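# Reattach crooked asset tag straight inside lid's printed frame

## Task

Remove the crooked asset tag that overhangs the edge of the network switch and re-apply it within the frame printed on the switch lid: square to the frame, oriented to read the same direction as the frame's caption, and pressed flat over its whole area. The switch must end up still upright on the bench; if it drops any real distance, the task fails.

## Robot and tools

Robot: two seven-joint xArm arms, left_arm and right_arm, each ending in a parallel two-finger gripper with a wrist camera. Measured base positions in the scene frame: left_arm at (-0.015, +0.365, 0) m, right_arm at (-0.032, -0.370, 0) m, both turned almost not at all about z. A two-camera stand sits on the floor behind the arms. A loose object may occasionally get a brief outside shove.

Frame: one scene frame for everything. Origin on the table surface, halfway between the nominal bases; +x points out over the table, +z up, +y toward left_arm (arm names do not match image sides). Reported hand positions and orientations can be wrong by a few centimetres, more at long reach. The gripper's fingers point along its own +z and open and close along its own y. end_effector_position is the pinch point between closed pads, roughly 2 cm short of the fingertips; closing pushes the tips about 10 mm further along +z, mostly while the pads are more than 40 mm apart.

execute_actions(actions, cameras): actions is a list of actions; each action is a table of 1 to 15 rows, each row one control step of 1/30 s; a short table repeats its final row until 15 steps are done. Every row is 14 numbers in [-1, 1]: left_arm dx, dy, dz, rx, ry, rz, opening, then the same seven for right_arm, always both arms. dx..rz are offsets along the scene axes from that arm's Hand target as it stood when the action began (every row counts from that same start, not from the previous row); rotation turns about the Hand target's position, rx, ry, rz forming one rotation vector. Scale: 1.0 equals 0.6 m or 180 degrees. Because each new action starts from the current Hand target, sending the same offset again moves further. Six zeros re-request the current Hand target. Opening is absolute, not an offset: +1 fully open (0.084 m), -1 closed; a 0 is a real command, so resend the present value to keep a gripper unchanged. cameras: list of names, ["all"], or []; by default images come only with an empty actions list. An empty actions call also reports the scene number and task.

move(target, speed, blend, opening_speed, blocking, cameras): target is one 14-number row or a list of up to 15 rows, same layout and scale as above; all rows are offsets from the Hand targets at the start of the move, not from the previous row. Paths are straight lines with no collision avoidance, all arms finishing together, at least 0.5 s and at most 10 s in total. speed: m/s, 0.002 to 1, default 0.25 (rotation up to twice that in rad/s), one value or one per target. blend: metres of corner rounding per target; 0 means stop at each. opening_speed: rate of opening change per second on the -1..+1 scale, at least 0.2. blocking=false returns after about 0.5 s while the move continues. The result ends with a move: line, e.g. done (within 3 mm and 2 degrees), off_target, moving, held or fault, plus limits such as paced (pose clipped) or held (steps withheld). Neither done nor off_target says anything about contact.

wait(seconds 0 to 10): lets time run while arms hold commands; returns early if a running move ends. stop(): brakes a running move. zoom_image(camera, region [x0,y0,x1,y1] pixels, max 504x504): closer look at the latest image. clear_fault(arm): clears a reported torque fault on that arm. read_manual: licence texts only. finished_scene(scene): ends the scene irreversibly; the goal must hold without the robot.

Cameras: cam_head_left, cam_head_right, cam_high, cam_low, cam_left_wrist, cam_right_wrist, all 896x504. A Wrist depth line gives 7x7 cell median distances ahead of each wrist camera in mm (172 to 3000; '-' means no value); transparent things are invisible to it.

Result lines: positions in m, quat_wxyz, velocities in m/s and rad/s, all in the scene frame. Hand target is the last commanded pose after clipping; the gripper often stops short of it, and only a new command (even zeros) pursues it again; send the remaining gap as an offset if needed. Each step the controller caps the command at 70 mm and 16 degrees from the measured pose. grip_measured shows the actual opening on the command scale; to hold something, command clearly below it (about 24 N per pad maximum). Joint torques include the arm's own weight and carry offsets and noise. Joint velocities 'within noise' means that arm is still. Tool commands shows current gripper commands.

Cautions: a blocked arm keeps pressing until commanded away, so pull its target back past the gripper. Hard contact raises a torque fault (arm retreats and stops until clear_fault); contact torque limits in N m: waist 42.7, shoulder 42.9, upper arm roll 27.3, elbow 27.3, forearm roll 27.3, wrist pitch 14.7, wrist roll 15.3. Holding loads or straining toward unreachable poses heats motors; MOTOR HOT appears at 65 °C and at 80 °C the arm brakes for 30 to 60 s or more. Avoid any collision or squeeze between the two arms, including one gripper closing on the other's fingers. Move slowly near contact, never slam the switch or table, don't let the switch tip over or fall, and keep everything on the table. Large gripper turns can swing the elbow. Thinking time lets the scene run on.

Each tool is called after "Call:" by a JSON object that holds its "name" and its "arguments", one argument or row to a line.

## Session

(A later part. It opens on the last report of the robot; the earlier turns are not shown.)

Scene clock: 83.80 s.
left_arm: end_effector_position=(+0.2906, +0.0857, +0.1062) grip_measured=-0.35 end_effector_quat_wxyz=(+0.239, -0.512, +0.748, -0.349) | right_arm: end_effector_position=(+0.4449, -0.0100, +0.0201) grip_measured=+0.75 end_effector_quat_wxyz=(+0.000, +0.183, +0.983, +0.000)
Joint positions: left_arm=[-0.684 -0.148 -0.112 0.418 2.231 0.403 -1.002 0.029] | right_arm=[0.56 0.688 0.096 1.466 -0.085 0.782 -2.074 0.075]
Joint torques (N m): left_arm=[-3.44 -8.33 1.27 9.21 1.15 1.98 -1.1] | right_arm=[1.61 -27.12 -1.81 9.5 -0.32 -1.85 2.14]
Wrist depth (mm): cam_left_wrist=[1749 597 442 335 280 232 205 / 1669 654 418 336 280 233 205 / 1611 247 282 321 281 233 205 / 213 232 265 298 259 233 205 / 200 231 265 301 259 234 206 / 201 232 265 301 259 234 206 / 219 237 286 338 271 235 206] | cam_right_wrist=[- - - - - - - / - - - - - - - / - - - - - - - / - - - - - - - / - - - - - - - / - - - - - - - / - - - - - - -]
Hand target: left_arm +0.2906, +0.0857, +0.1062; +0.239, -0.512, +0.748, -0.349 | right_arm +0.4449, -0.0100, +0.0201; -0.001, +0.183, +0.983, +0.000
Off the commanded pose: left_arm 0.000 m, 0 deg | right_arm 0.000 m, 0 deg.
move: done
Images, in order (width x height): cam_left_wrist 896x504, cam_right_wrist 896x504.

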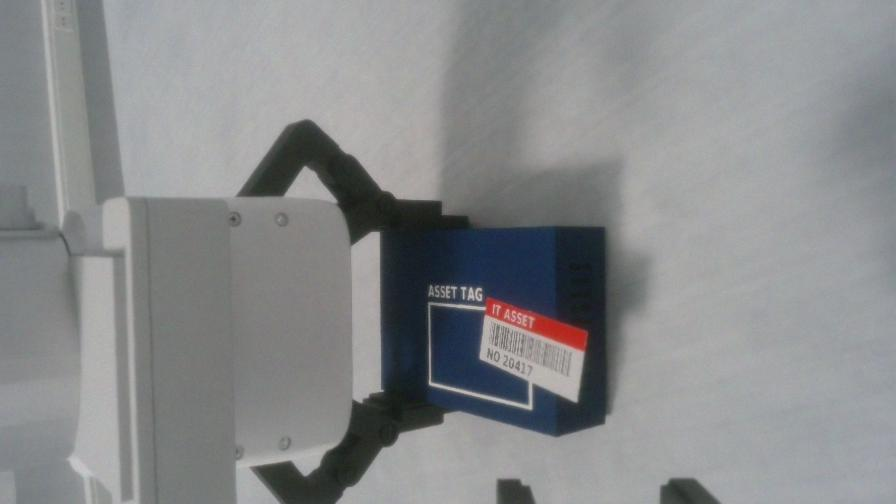

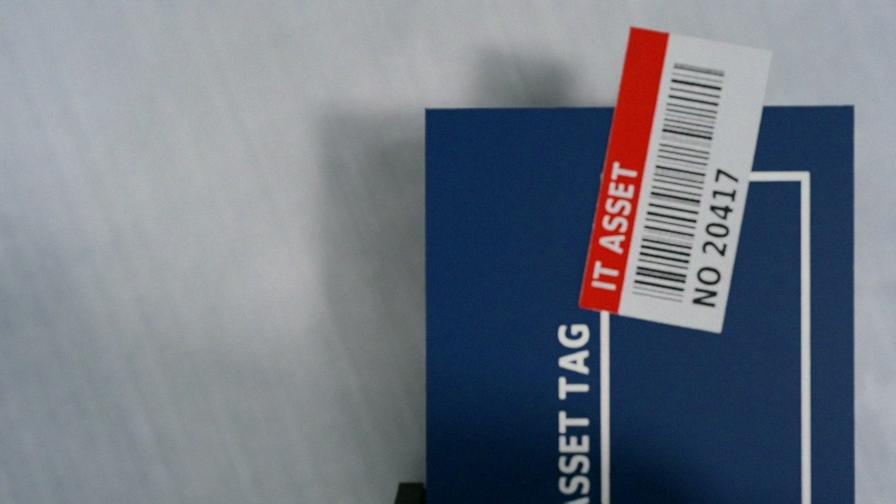

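Call:
{"name": "move", "arguments": {
  "target": [0.0373, -0.0412, -0.0470, 0, 0, -0.0572, -0.333, 0, 0, 0, 0, 0, 0, 0.4],
  "speed": 0.12,
  "cameras": ["all"]
}}

Scene clock: 100.77 s.
left_arm: end_effector_position=(+0.3130, +0.0610, +0.0780) grip_measured=-0.35 end_effector_quat_wxyz=(+0.207, -0.443, +0.791, -0.369) | right_arm: end_effector_position=(+0.4449, -0.0100, +0.0201) grip_measured=+0.75 end_effector_quat_wxyz=(-0.001, +0.183, +0.983, +0.000)
Joint positions: left_arm=[-0.682 0.045 -0.083 0.551 2.678 0.393 -1.279 0.029] | right_arm=[0.56 0.688 0.096 1.466 -0.085 0.782 -2.074 0.075]
Joint torques (N m): left_arm=[3.1 -10.15 -1.49 11.32 1.48 2.27 -1.04] | right_arm=[-2.88 -27.75 -1.77 8.6 1.14 -1.07 1.45]
Wrist depth (mm): cam_left_wrist=[912 562 381 303 241 207 182 / 1785 563 383 303 242 207 182 / 1715 564 384 304 242 208 182 / 1698 247 340 305 242 208 182 / 201 222 259 271 225 209 183 / 190 208 282 252 218 209 183 / 184 201 228 253 216 202 178] | cam_right_wrist=[- - - - - - - / - - - - - - - / - - - - - - - / - - - - - - - / - - - - - - - / - - - - - - - / - - - - - - -]
Hand target: left_arm +0.3130, +0.0610, +0.0780; +0.207, -0.443, +0.791, -0.369 | right_arm +0.4449, -0.0100, +0.0201; -0.001, +0.183, +0.983, +0.000
Off the commanded pose: left_arm 0.000 m, 0 deg | right_arm 0.000 m, 0 deg.
move: done

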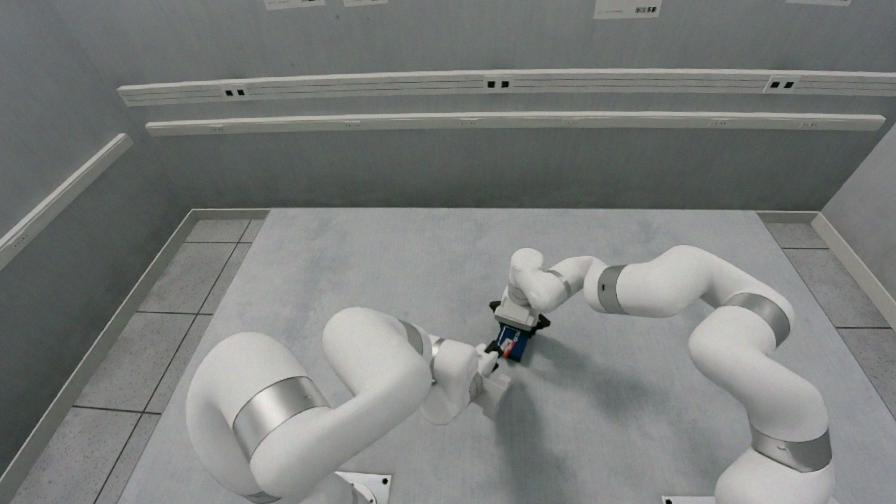

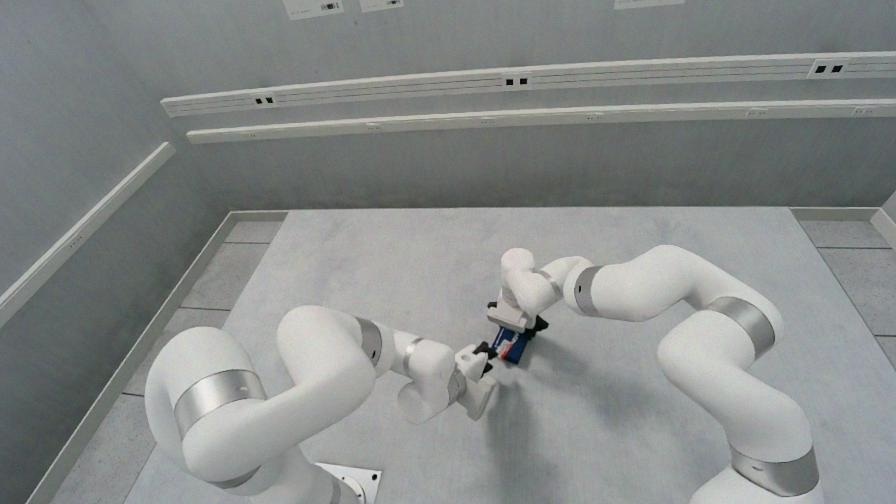

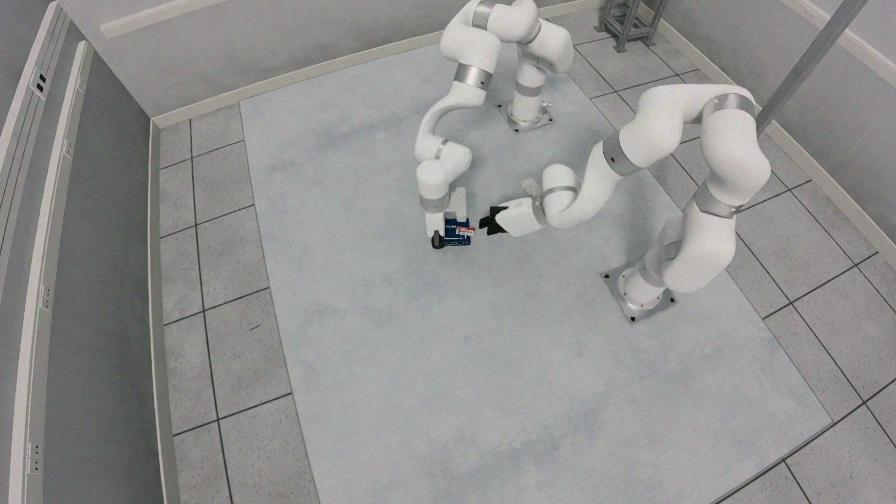

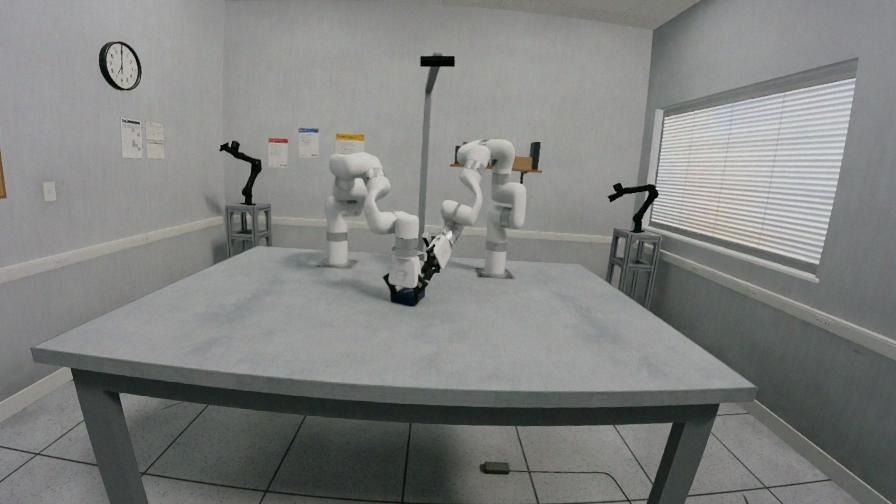

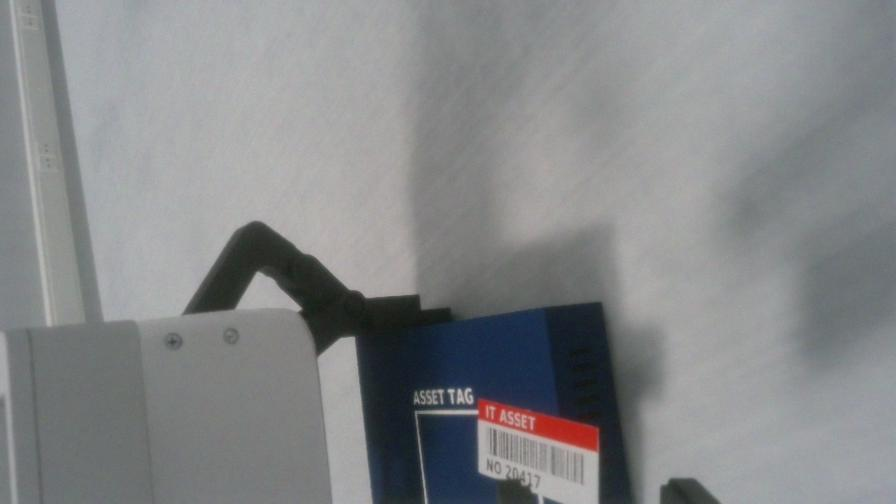

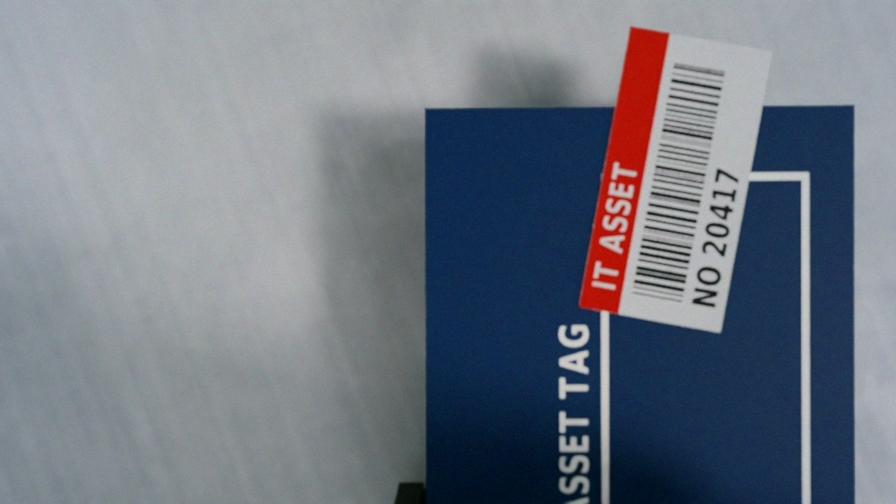

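Call:
{"name": "move", "arguments": {
  "target": [0.0327, -0.02, -0.0338, 0, 0, 0, -0.333, 0, 0, 0, 0, 0, 0, 0.4],
  "speed": 0.08,
  "cameras": ["cam_left_wrist", "cam_right_wrist"]
}}

Scene clock: 104.77 s.
left_arm: end_effector_position=(+0.3326, +0.0490, +0.0577) grip_measured=-0.35 end_effector_quat_wxyz=(+0.207, -0.443, +0.791, -0.369) | right_arm: end_effector_position=(+0.4449, -0.0100, +0.0201) grip_measured=+0.75 end_effector_quat_wxyz=(-0.001, +0.183, +0.983, +0.000)
Joint positions: left_arm=[-0.676 0.167 -0.082 0.63 2.722 0.433 -1.314 0.029] | right_arm=[0.56 0.688 0.096 1.466 -0.085 0.782 -2.074 0.075]
Joint torques (N m): left_arm=[3.03 -12.19 0.12 10.94 1.27 2.32 -1.01] | right_arm=[-2.95 -28.43 -1.55 8.74 0.79 -1.11 0.61]
Wrist depth (mm): cam_left_wrist=[802 496 338 268 213 183 - / 806 498 338 269 214 184 - / 1681 501 340 269 214 184 - / - 220 319 270 214 184 - / 709 199 228 245 198 184 - / - 185 242 217 187 185 - / - 181 242 217 184 179 -] | cam_right_wrist=[- - - - - - - / - - - - - - - / - - - - - - - / - - - - - - - / - - - - - - - / - - - - - - - / - - - - - - -]
Hand target: left_arm +0.3326, +0.0490, +0.0577; +0.207, -0.443, +0.791, -0.369 | right_arm +0.4449, -0.0100, +0.0201; -0.001, +0.183, +0.983, +0.000
Off the commanded pose: left_arm 0.000 m, 0 deg | right_arm 0.000 m, 0 deg.
move: done
Images, in order (width x height): cam_left_wrist 896x504, cam_right_wrist 896x504.

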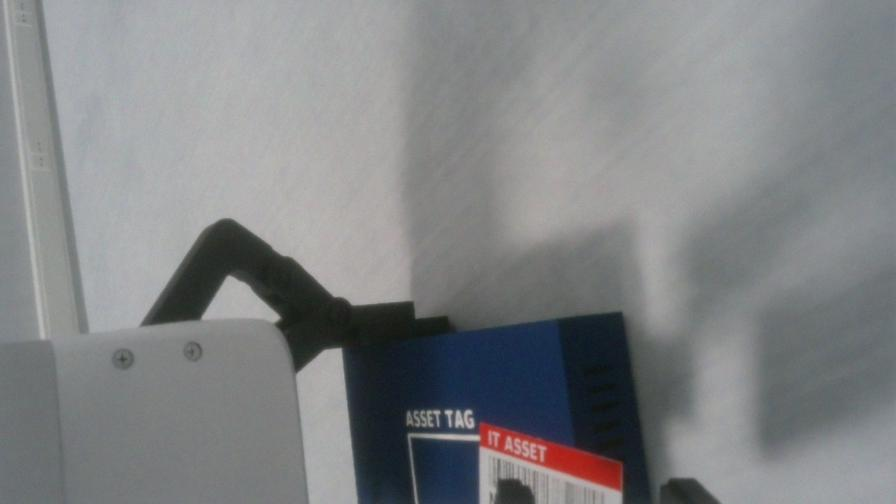

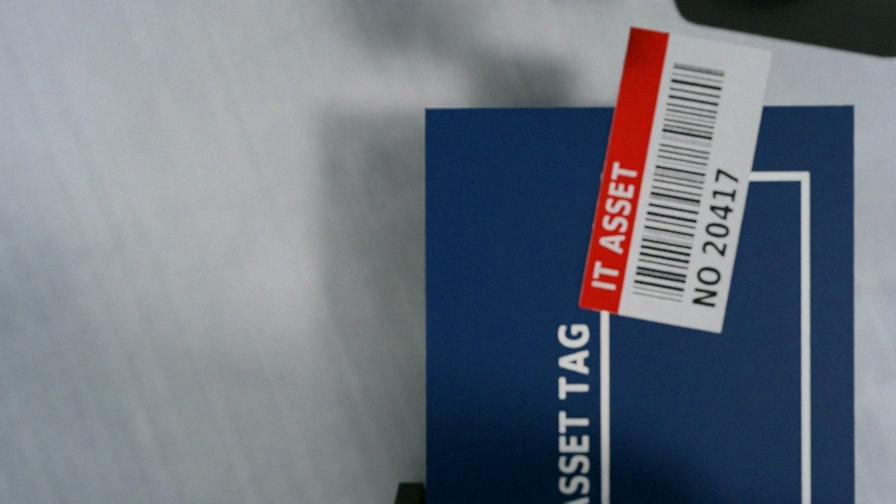

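Call:
{"name": "move", "arguments": {
  "target": [0.0070, -0.0082, -0.0107, 0, 0, 0, -0.333, 0, 0, 0, 0, 0, 0, 0.4],
  "speed": 0.06,
  "cameras": ["cam_left_wrist", "cam_right_wrist"]
}}

Scene clock: 110.73 s.
left_arm: end_effector_position=(+0.3368, +0.0441, +0.0513) grip_measured=-0.35 end_effector_quat_wxyz=(+0.207, -0.443, +0.791, -0.369) | right_arm: end_effector_position=(+0.4449, -0.0100, +0.0201) grip_measured=+0.75 end_effector_quat_wxyz=(-0.001, +0.183, +0.983, +0.000)
Joint positions: left_arm=[-0.677 0.202 -0.084 0.653 2.724 0.446 -1.317 0.029] | right_arm=[0.56 0.688 0.096 1.466 -0.085 0.782 -2.074 0.075]
Joint torques (N m): left_arm=[-3.51 -12.61 -1.68 11.1 1.56 2.26 -0.92] | right_arm=[-3.05 -29.3 -0.6 8.51 0.07 -1.17 -0.14]
Wrist depth (mm): cam_left_wrist=[768 474 323 256 204 182 - / 773 480 323 257 205 182 - / 778 481 325 258 205 183 - / - 212 326 258 206 183 - / 1578 194 222 246 198 183 - / - 182 207 206 178 184 - / - 179 244 206 178 184 -] | cam_right_wrist=[- - - - - - - / - - - - - - - / - - - - - - - / - - - - - - - / - - - - - - - / - - - - - - - / - - - - - - -]
Hand target: left_arm +0.3368, +0.0441, +0.0513; +0.207, -0.443, +0.791, -0.369 | right_arm +0.4449, -0.0100, +0.0201; -0.001, +0.183, +0.983, +0.000
Off the commanded pose: left_arm 0.000 m, 0 deg | right_arm 0.000 m, 0 deg.
move: done
Images, in order (width x height): cam_left_wrist 896x504, cam_right_wrist 896x504.

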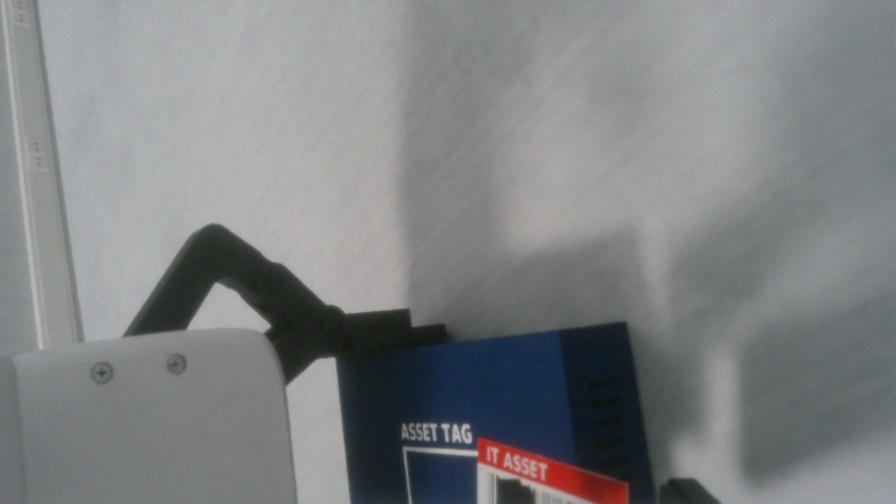

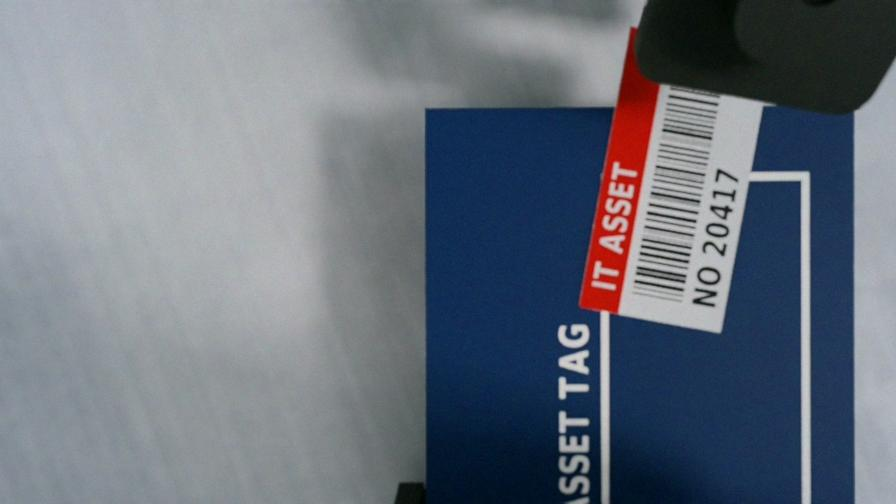

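Call:
{"name": "move", "arguments": {
  "target": [0.0099, -0.0060, -0.0107, 0, 0, 0, -0.333, 0, 0, 0, 0, 0, 0, 0.4],
  "speed": 0.05,
  "cameras": ["cam_left_wrist", "cam_right_wrist"]
}}

Scene clock: 116.13 s.
left_arm: end_effector_position=(+0.3427, +0.0405, +0.0449) grip_measured=-0.35 end_effector_quat_wxyz=(+0.207, -0.443, +0.791, -0.369) | right_arm: end_effector_position=(+0.4449, -0.0100, +0.0201) grip_measured=+0.75 end_effector_quat_wxyz=(-0.001, +0.183, +0.983, +0.000)
Joint positions: left_arm=[-0.674 0.238 -0.084 0.679 2.734 0.456 -1.324 0.029] | right_arm=[0.56 0.688 0.096 1.466 -0.085 0.782 -2.074 0.075]
Joint torques (N m): left_arm=[3.11 -13.6 0.66 10.86 1.48 2.25 -1.02] | right_arm=[-3.18 -29.77 -0.01 8.62 -0.34 -1.14 -0.33]
Wrist depth (mm): cam_left_wrist=[736 454 309 246 195 - - / 737 457 310 246 196 - - / 747 459 310 246 196 - - / 644 202 312 247 197 - - / 1607 188 213 236 197 - - / - 178 220 195 - 176 - / - 177 231 195 - - -] | cam_right_wrist=[- - - - - - - / - - - - - - - / - - - - - - - / - - - - - - - / - - - - - - - / - - - - - - - / - - - - - - -]
Hand target: left_arm +0.3427, +0.0405, +0.0449; +0.207, -0.443, +0.791, -0.369 | right_arm +0.4449, -0.0100, +0.0201; -0.001, +0.183, +0.983, +0.000
Off the commanded pose: left_arm 0.000 m, 0 deg | right_arm 0.000 m, 0 deg.
move: done
Images, in order (width x height): cam_left_wrist 896x504, cam_right_wrist 896x504.

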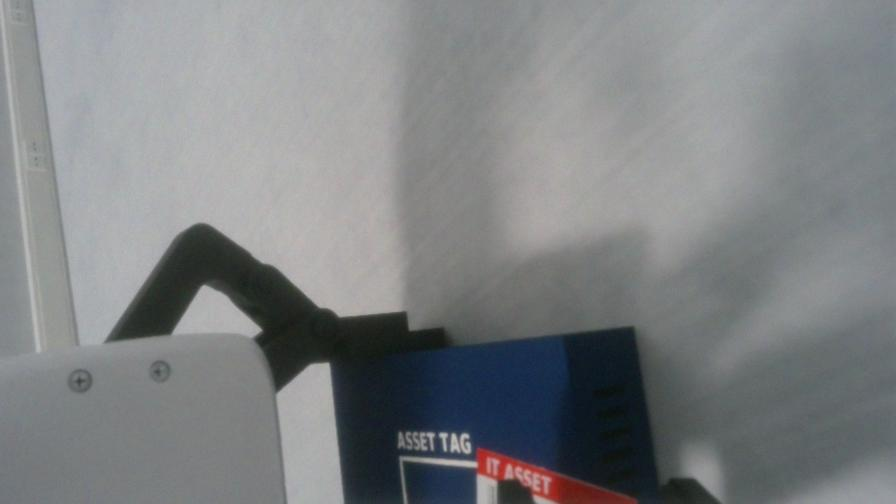

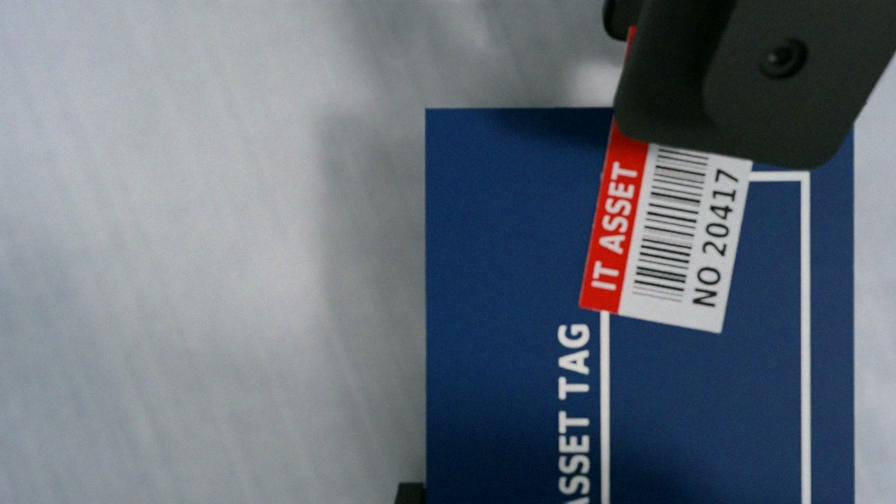

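Call:
{"name": "move", "arguments": {
  "target": [0, 0, 0, 0, 0, 0, -0.8, 0, 0, 0, 0, 0, 0, 0.4],
  "speed": 0.05,
  "opening_speed": 0.4,
  "cameras": ["cam_left_wrist", "cam_right_wrist"]
}}

Scene clock: 118.50 s.
left_arm: end_effector_position=(+0.3427, +0.0405, +0.0448) grip_measured=-0.82 end_effector_quat_wxyz=(+0.207, -0.443, +0.791, -0.369) | right_arm: end_effector_position=(+0.4449, -0.0100, +0.0201) grip_measured=+0.75 end_effector_quat_wxyz=(-0.001, +0.183, +0.983, +0.000)
Joint positions: left_arm=[-0.674 0.238 -0.084 0.679 2.734 0.456 -1.324 0.008] | right_arm=[0.56 0.688 0.096 1.466 -0.085 0.782 -2.074 0.075]
Joint torques (N m): left_arm=[2.83 -15.81 0.81 11.04 1.38 2.19 -1.04] | right_arm=[-2.79 -30.23 0.1 8.73 -0.5 -1.1 -0.23]
Wrist depth (mm): cam_left_wrist=[728 454 308 245 195 - - / 734 456 310 246 196 - - / 742 459 310 246 196 - - / 647 203 311 247 196 - - / 1611 188 213 235 196 - - / - 178 220 194 - 176 - / - 177 231 195 - 176 -] | cam_right_wrist=[- - - - - - - / - - - - - - - / - - - - - - - / - - - - - - - / - - - - - - - / - - - - - - - / - - - - - - -]
Hand target: left_arm +0.3427, +0.0405, +0.0449; +0.207, -0.443, +0.791, -0.369 | right_arm +0.4449, -0.0100, +0.0201; -0.001, +0.183, +0.983, +0.000
Off the commanded pose: left_arm 0.000 m, 0 deg | right_arm 0.000 m, 0 deg.
move: done
Images, in order (width x height): cam_left_wrist 896x504, cam_right_wrist 896x504.

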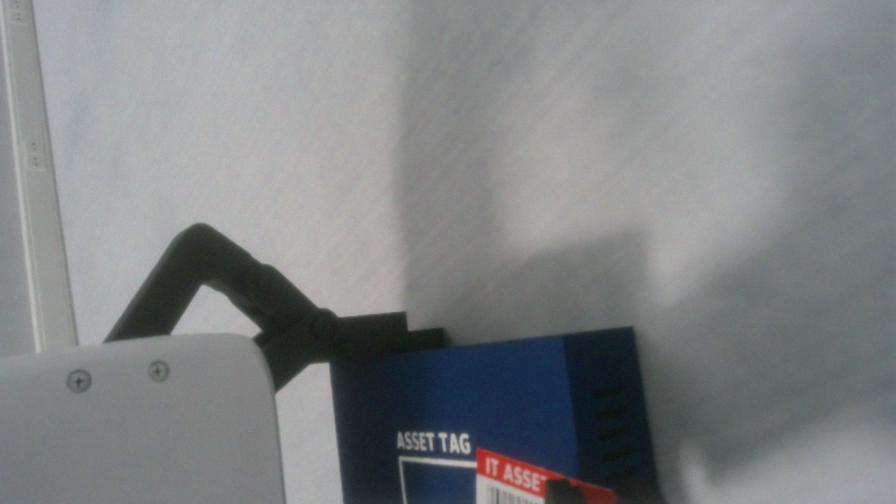

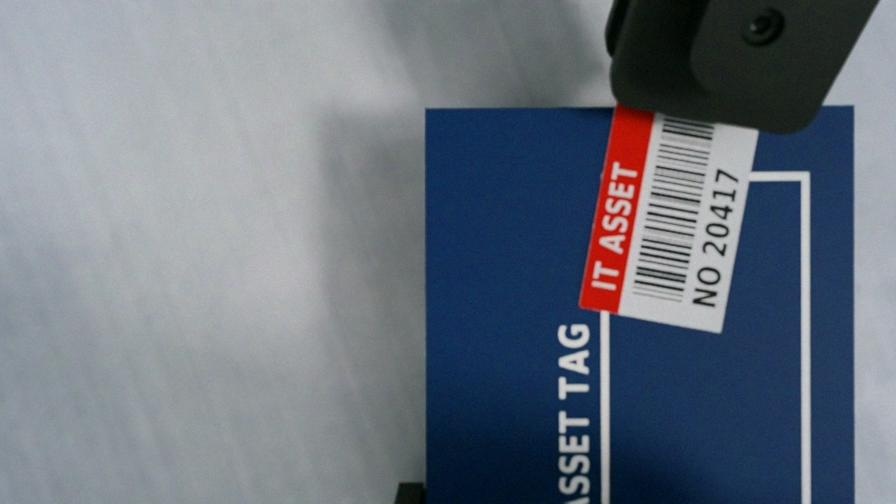

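Call:
{"name": "move", "arguments": {
  "target": [0, 0, 0, 0, 0, 0, -1, 0, 0, 0, 0, 0, 0, 0.4],
  "speed": 0.05,
  "opening_speed": 0.3,
  "cameras": ["cam_left_wrist", "cam_right_wrist"]
}}

Call:
{"name": "zoom_image", "arguments": {
  "camera": "cam_left_wrist",
  "region": [380, 300, 740, 504]
}}

Call:
{"name": "zoom_image", "arguments": {
  "camera": "cam_right_wrist",
  "region": [540, 0, 896, 200]
}}

Scene clock: 120.53 s.
left_arm: end_effector_position=(+0.3428, +0.0404, +0.0449) grip_measured=-1.00 end_effector_quat_wxyz=(+0.207, -0.443, +0.791, -0.369) | right_arm: end_effector_position=(+0.4449, -0.0100, +0.0201) grip_measured=+0.75 end_effector_quat_wxyz=(-0.001, +0.183, +0.983, +0.000)
Joint positions: left_arm=[-0.674 0.238 -0.084 0.679 2.734 0.456 -1.324 0] | right_arm=[0.56 0.688 0.096 1.466 -0.085 0.782 -2.074 0.075]
Joint torques (N m): left_arm=[2.67 -24.04 0.56 12.56 1.55 2.11 -0.92] | right_arm=[-2.44 -30.72 0.27 8.64 -0.58 -1.11 -0.27]
Wrist depth (mm): cam_left_wrist=[730 454 309 245 195 - - / 737 456 310 246 196 - - / 742 458 310 247 196 - - / 648 203 311 247 196 - - / 1611 188 213 235 197 - - / - 178 220 194 - 176 - / - 177 230 195 - 176 -] | cam_right_wrist=[- - - - - - - / - - - - - - - / - - - - - - - / - - - - - - - / - - - - - - - / - - - - - - - / - - - - - - -]
Hand target: left_arm +0.3427, +0.0405, +0.0449; +0.207, -0.443, +0.791, -0.369 | right_arm +0.4449, -0.0100, +0.0201; -0.001, +0.183, +0.983, +0.000
Off the commanded pose: left_arm 0.000 m, 0 deg | right_arm 0.000 m, 0 deg.
move: done
Images, in order (width x height): cam_left_wrist 896x504, cam_right_wrist 896x504.

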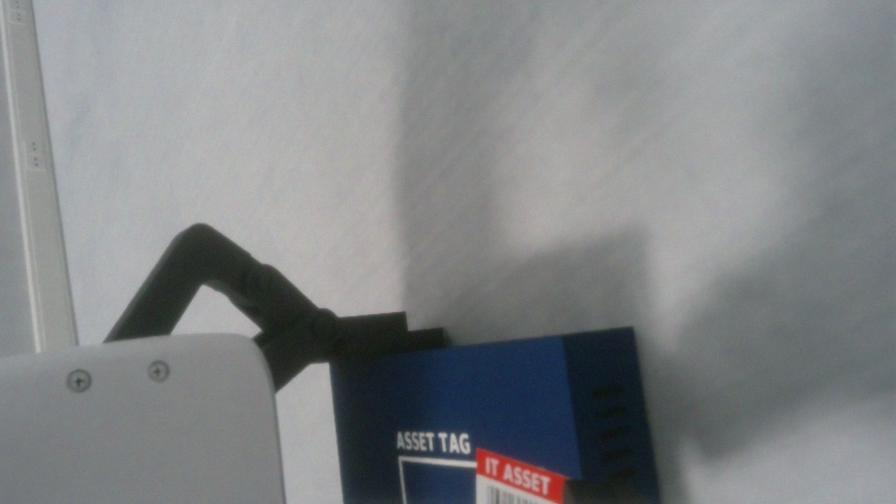

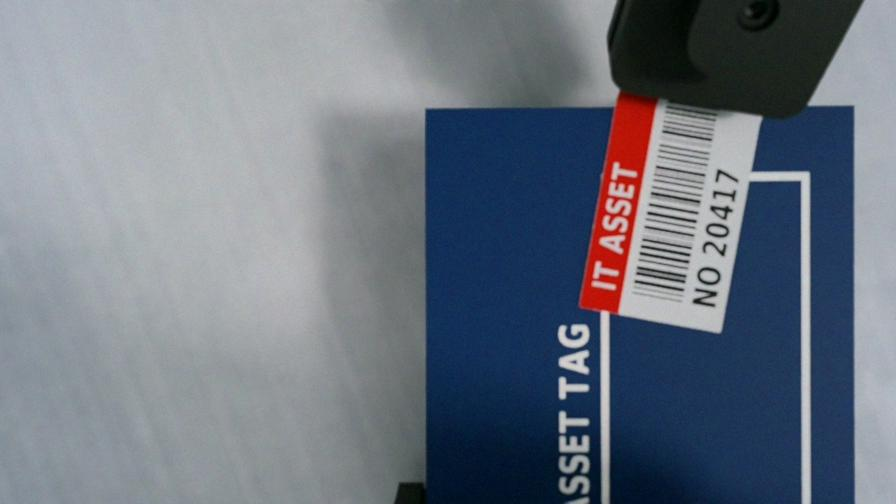

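Scaled by 1.400 from the camera's 896x504 image, which has a finer 1280x720 frame.

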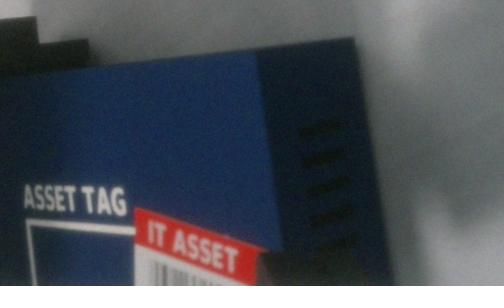

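Scaled by 1.416 from the camera's 896x504 image, which has a finer 1280x720 frame.

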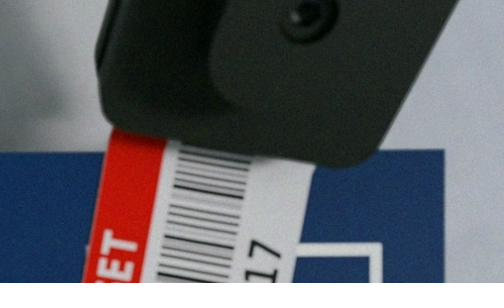

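Call:
{"name": "move", "arguments": {
  "target": [0.0063, -0.0038, 0.0177, 0, 0, 0, -1, 0, 0, 0, 0, 0, 0, 0.4],
  "speed": 0.03,
  "cameras": ["cam_left_wrist", "cam_right_wrist"]
}}

Call:
{"name": "zoom_image", "arguments": {
  "camera": "cam_right_wrist",
  "region": [500, 0, 896, 350]
}}

Scene clock: 125.00 s.
left_arm: end_effector_position=(+0.3465, +0.0382, +0.0554) grip_measured=-1.00 end_effector_quat_wxyz=(+0.207, -0.443, +0.791, -0.369) | right_arm: end_effector_position=(+0.4450, -0.0101, +0.0201) grip_measured=+0.75 end_effector_quat_wxyz=(+0.000, +0.183, +0.983, +0.000)
Joint positions: left_arm=[-0.673 0.217 -0.078 0.692 2.72 0.421 -1.303 0] | right_arm=[0.56 0.688 0.096 1.466 -0.085 0.782 -2.074 0.075]
Joint torques (N m): left_arm=[-0.45 -29.63 -0.9 13.52 -2.17 -0.28 0.89] | right_arm=[0.72 -29.56 3.52 7.07 -0.58 -1.13 -0.21]
Wrist depth (mm): cam_left_wrist=[779 488 331 263 210 180 - / 788 489 332 264 210 180 - / 1677 491 333 264 210 181 - / 1681 201 313 265 211 181 - / 695 188 211 241 211 181 - / - 176 189 207 - 176 - / - - 188 209 - 176 -] | cam_right_wrist=[- - - - - - - / - - - - - - - / - - - - - - - / - - - - - - - / - - - - - - - / - - - - - - - / - - - - - - -]
Hand target: left_arm +0.3465, +0.0382, +0.0555; +0.207, -0.443, +0.791, -0.369 | right_arm +0.4449, -0.0100, +0.0201; -0.001, +0.183, +0.983, +0.000
Off the commanded pose: left_arm 0.000 m, 0 deg | right_arm 0.000 m, 0 deg.
move: done
Images, in order (width x height): cam_left_wrist 896x504, cam_right_wrist 896x504.

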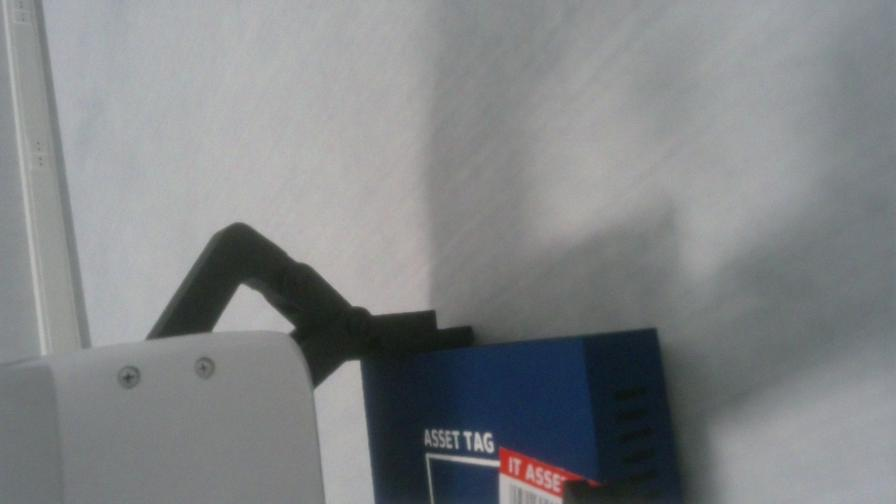

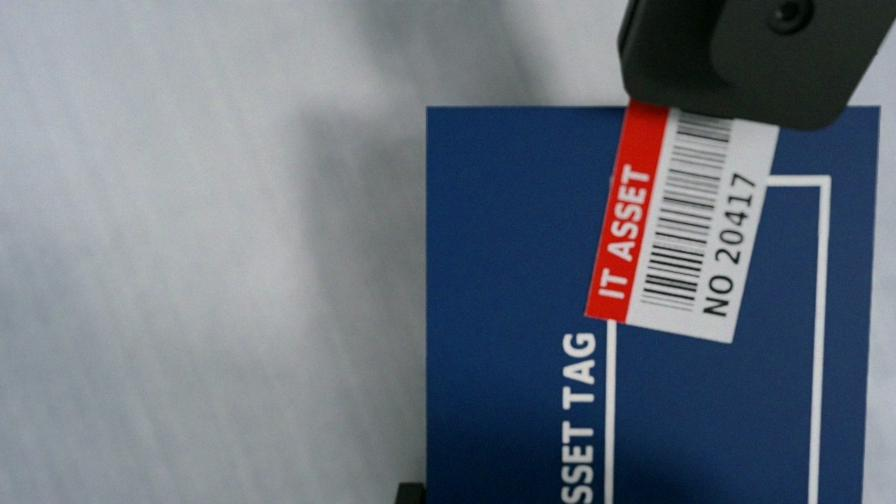

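Scaled by 1.273 from the camera's 896x504 image, which has a finer 1280x720 frame.

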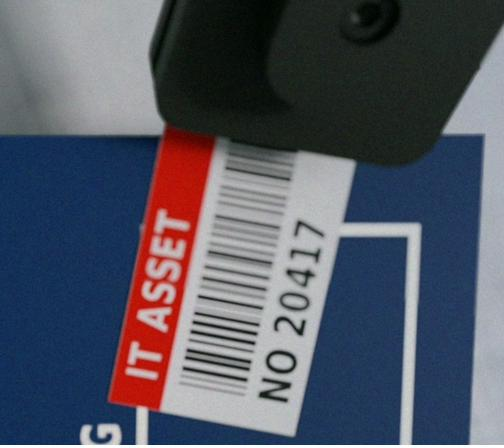

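Call:
{"name": "move", "arguments": {
  "target": [0, 0, 0, 0, 0, 0, -1, 0, 0, 0, 0, 0, 0, -1],
  "speed": 0.03,
  "opening_speed": 1.0,
  "cameras": ["cam_left_wrist", "cam_right_wrist"]
}}

Scene clock: 132.93 s.
left_arm: end_effector_position=(+0.3465, +0.0382, +0.0555) grip_measured=-1.00 end_effector_quat_wxyz=(+0.207, -0.443, +0.791, -0.369) | right_arm: end_effector_position=(+0.4449, -0.0100, +0.0201) grip_measured=+0.75 end_effector_quat_wxyz=(-0.001, +0.183, +0.983, +0.000)
Joint positions: left_arm=[-0.673 0.216 -0.078 0.693 2.72 0.421 -1.302 0] | right_arm=[0.56 0.688 0.096 1.466 -0.085 0.782 -2.074 0.075]
Joint torques (N m): left_arm=[-4.78 -29.97 -1.5 13.9 -2.08 -0.37 0.99] | right_arm=[7.29 -16.62 6.52 3.54 1.86 -1.18 -0.13]
Wrist depth (mm): cam_left_wrist=[785 485 331 263 210 180 - / 789 489 332 264 210 181 - / 1665 492 333 265 211 181 - / 1665 201 313 265 211 181 - / 698 188 211 241 211 181 - / - 176 190 208 - 176 - / - - 188 209 - 176 -] | cam_right_wrist=[- - - - - - - / - - - - - - - / - - - - - - - / - - - - - - - / - - - - - - - / - - - - - - - / - - - - - - -]
Hand target: left_arm +0.3465, +0.0382, +0.0555; +0.207, -0.443, +0.791, -0.369 | right_arm +0.4449, -0.0100, +0.0201; -0.001, +0.183, +0.983, +0.000
Off the commanded pose: left_arm 0.000 m, 0 deg | right_arm 0.000 m, 0 deg.
move: done
Images, in order (width x height): cam_left_wrist 896x504, cam_right_wrist 896x504.

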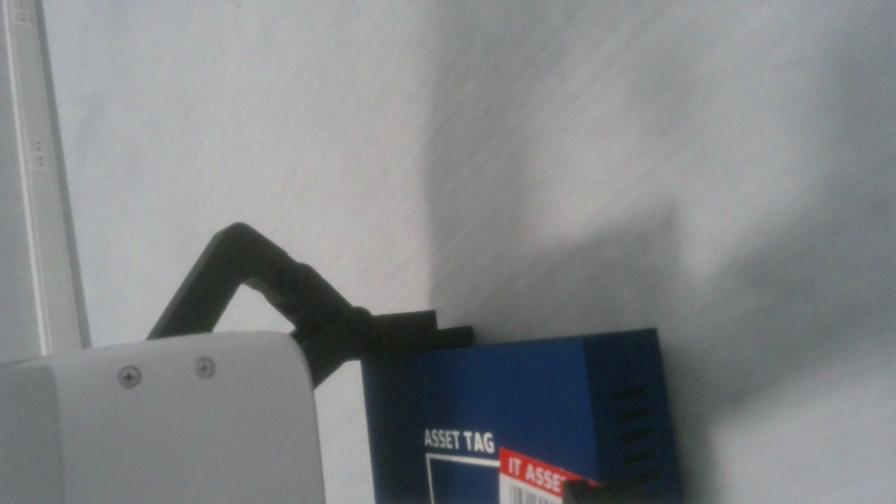

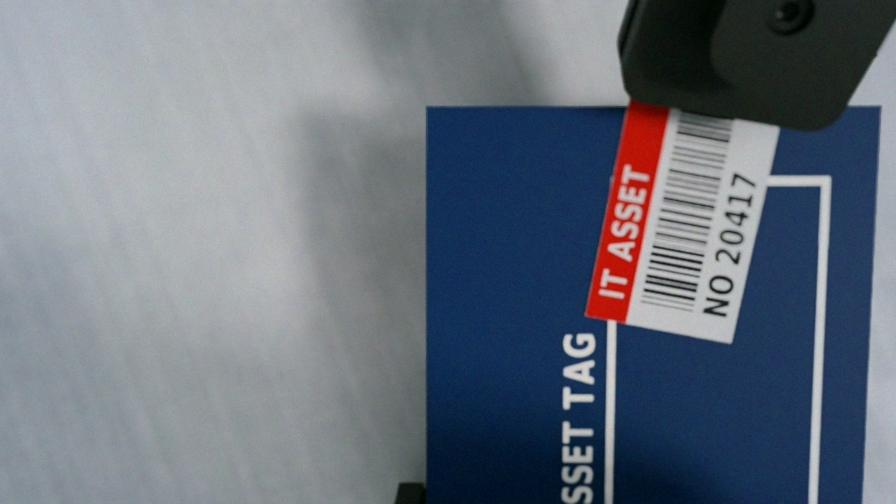

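Call:
{"name": "move", "arguments": {
  "target": [0.0028, -0.0017, 0.0117, 0, 0, 0, -1, 0, 0, 0, 0, 0, 0, -1],
  "speed": 0.02,
  "cameras": ["cam_left_wrist", "cam_right_wrist"]
}}

Scene clock: 134.70 s.
left_arm: end_effector_position=(+0.3482, +0.0372, +0.0625) grip_measured=-1.00 end_effector_quat_wxyz=(+0.207, -0.443, +0.791, -0.369) | right_arm: end_effector_position=(+0.4449, -0.0100, +0.0201) grip_measured=+0.75 end_effector_quat_wxyz=(+0.000, +0.183, +0.983, +0.000)
Joint positions: left_arm=[-0.673 0.201 -0.074 0.699 2.709 0.4 -1.288 0] | right_arm=[0.56 0.688 0.096 1.466 -0.085 0.782 -2.074 0.075]
Joint torques (N m): left_arm=[-2.6 -30.93 -1.61 14.9 -2.06 -0.48 1.19] | right_arm=[6.65 -16.76 6.38 3.39 2.16 -0.65 -0.2]
Wrist depth (mm): cam_left_wrist=[817 511 346 274 219 188 - / 827 511 347 276 220 189 - / 1681 514 348 276 220 189 - / 1653 472 309 277 221 189 - / 1582 193 212 238 221 189 - / - 175 190 216 - 183 - / - - 186 218 - 184 -] | cam_right_wrist=[- - - - - - - / - - - - - - - / - - - - - - - / - - - - - - - / - - - - - - - / - - - - - - - / - - - - - - -]
Hand target: left_arm +0.3482, +0.0372, +0.0625; +0.207, -0.443, +0.791, -0.369 | right_arm +0.4449, -0.0100, +0.0201; -0.001, +0.183, +0.983, +0.000
Off the commanded pose: left_arm 0.000 m, 0 deg | right_arm 0.000 m, 0 deg.
move: done
Images, in order (width x height): cam_left_wrist 896x504, cam_right_wrist 896x504.

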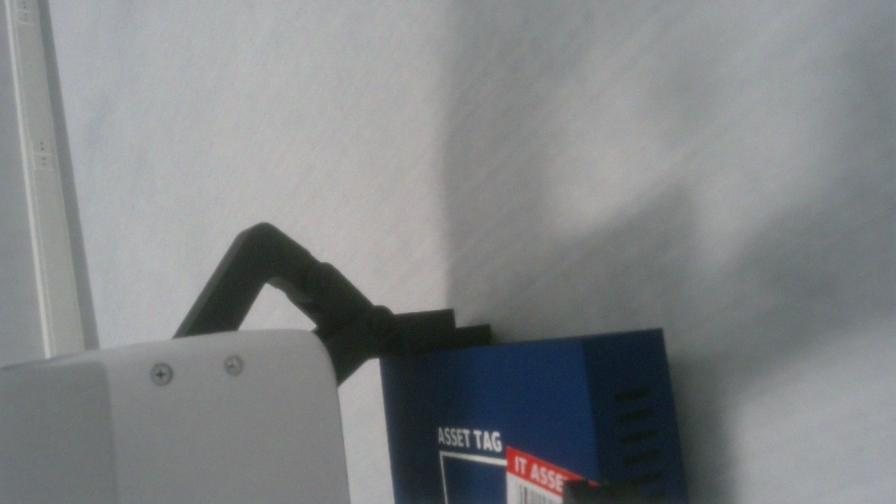

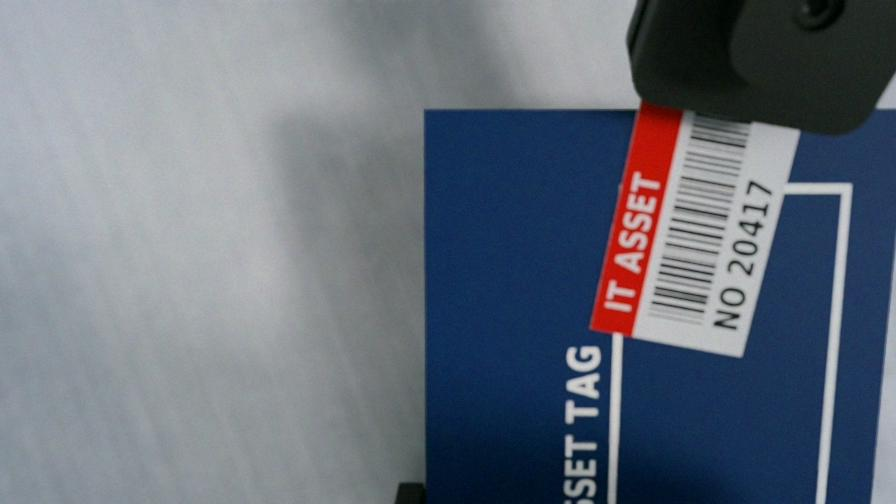

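Call:
{"name": "move", "arguments": {
  "target": [-0.0091, 0.0055, -0.0290, 0, 0, 0, -1, 0, 0, 0, 0, 0, 0, 0.6],
  "speed": 0.04,
  "opening_speed": 1.0,
  "cameras": ["cam_left_wrist", "cam_right_wrist"]
}}

Scene clock: 145.43 s.
left_arm: end_effector_position=(+0.3427, +0.0404, +0.0451) grip_measured=-1.00 end_effector_quat_wxyz=(+0.207, -0.443, +0.791, -0.369) | right_arm: end_effector_position=(+0.4449, -0.0101, +0.0201) grip_measured=+0.75 end_effector_quat_wxyz=(-0.001, +0.183, +0.983, +0.000)
Joint positions: left_arm=[-0.674 0.237 -0.084 0.679 2.734 0.455 -1.323 0] | right_arm=[0.56 0.688 0.096 1.466 -0.085 0.782 -2.074 0.075]
Joint torques (N m): left_arm=[0.25 -14.68 0.39 11.71 1.54 3.62 -0.93] | right_arm=[0.97 -44.8 6.52 14.26 2.94 -3.03 -0.78]
Wrist depth (mm): cam_left_wrist=[732 456 309 245 196 - - / 734 455 309 246 196 - - / 744 458 311 247 196 - - / 648 203 311 247 197 - - / 1589 188 214 236 197 - - / - 179 228 193 - 176 - / - 177 229 193 - 176 -] | cam_right_wrist=[- - - - - - - / - - - - - - - / - - - - - - - / - - - - - - - / - - - - - - - / - - - - - - - / - - - - - - -]
Hand target: left_arm +0.3427, +0.0405, +0.0451; +0.207, -0.443, +0.791, -0.369 | right_arm +0.4449, -0.0100, +0.0201; -0.001, +0.183, +0.983, +0.000
Off the commanded pose: left_arm 0.000 m, 0 deg | right_arm 0.000 m, 0 deg.
move: done
Images, in order (width x height): cam_left_wrist 896x504, cam_right_wrist 896x504.

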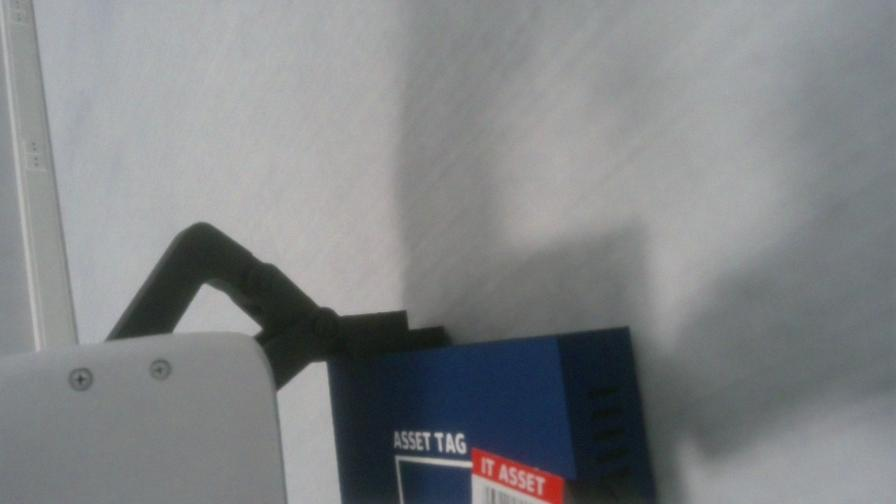

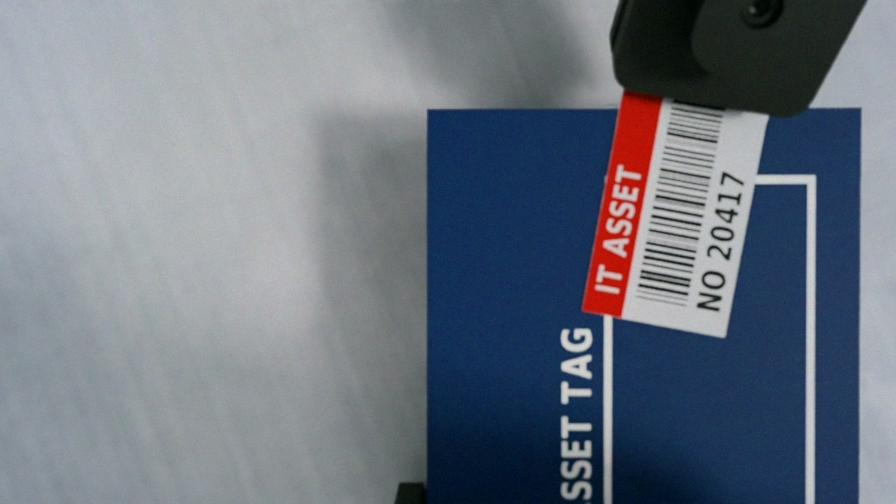

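Call:
{"name": "move", "arguments": {
  "target": [0, 0, 0, 0, 0, 0, -1, 0, 0, 0, 0, 0, 0, 1],
  "speed": 0.04,
  "opening_speed": 0.8,
  "cameras": ["cam_right_wrist"]
}}

Scene clock: 146.97 s.
left_arm: end_effector_position=(+0.3428, +0.0404, +0.0451) grip_measured=-1.00 end_effector_quat_wxyz=(+0.207, -0.443, +0.791, -0.369) | right_arm: end_effector_position=(+0.4449, -0.0099, +0.0202) grip_measured=+1.00 end_effector_quat_wxyz=(+0.000, +0.183, +0.983, +0.000)
Joint positions: left_arm=[-0.674 0.237 -0.084 0.679 2.734 0.455 -1.323 0] | right_arm=[0.56 0.688 0.096 1.466 -0.085 0.782 -2.074 0.084]
Joint torques (N m): left_arm=[1.96 -15.35 -0.16 8.49 1.33 -0.61 -0.95] | right_arm=[0.56 -32.64 -0.74 10.92 -1.01 -2.89 -0.37]
Wrist depth (mm): cam_left_wrist=[738 456 309 246 196 - - / 743 458 310 246 196 - - / 749 459 311 247 197 - - / - 200 293 248 197 - - / 1604 184 209 237 197 - - / - 178 231 195 - 176 - / - 177 232 196 - 176 -] | cam_right_wrist=[- - - - - - - / - - - - - - - / - - - - - - - / - - - - - - - / - - - - - - - / - - - - - - - / - - - - - - -]
Hand target: left_arm +0.3427, +0.0405, +0.0451; +0.207, -0.443, +0.791, -0.369 | right_arm +0.4449, -0.0100, +0.0201; -0.001, +0.183, +0.983, +0.000
Off the commanded pose: left_arm 0.000 m, 0 deg | right_arm 0.000 m, 0 deg.
move: done
Images, in order (width x height): cam_right_wrist 896x504.

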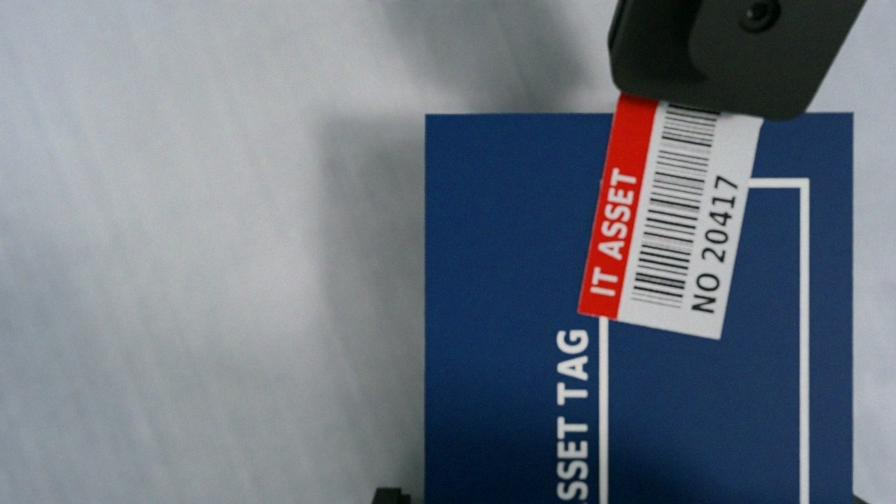

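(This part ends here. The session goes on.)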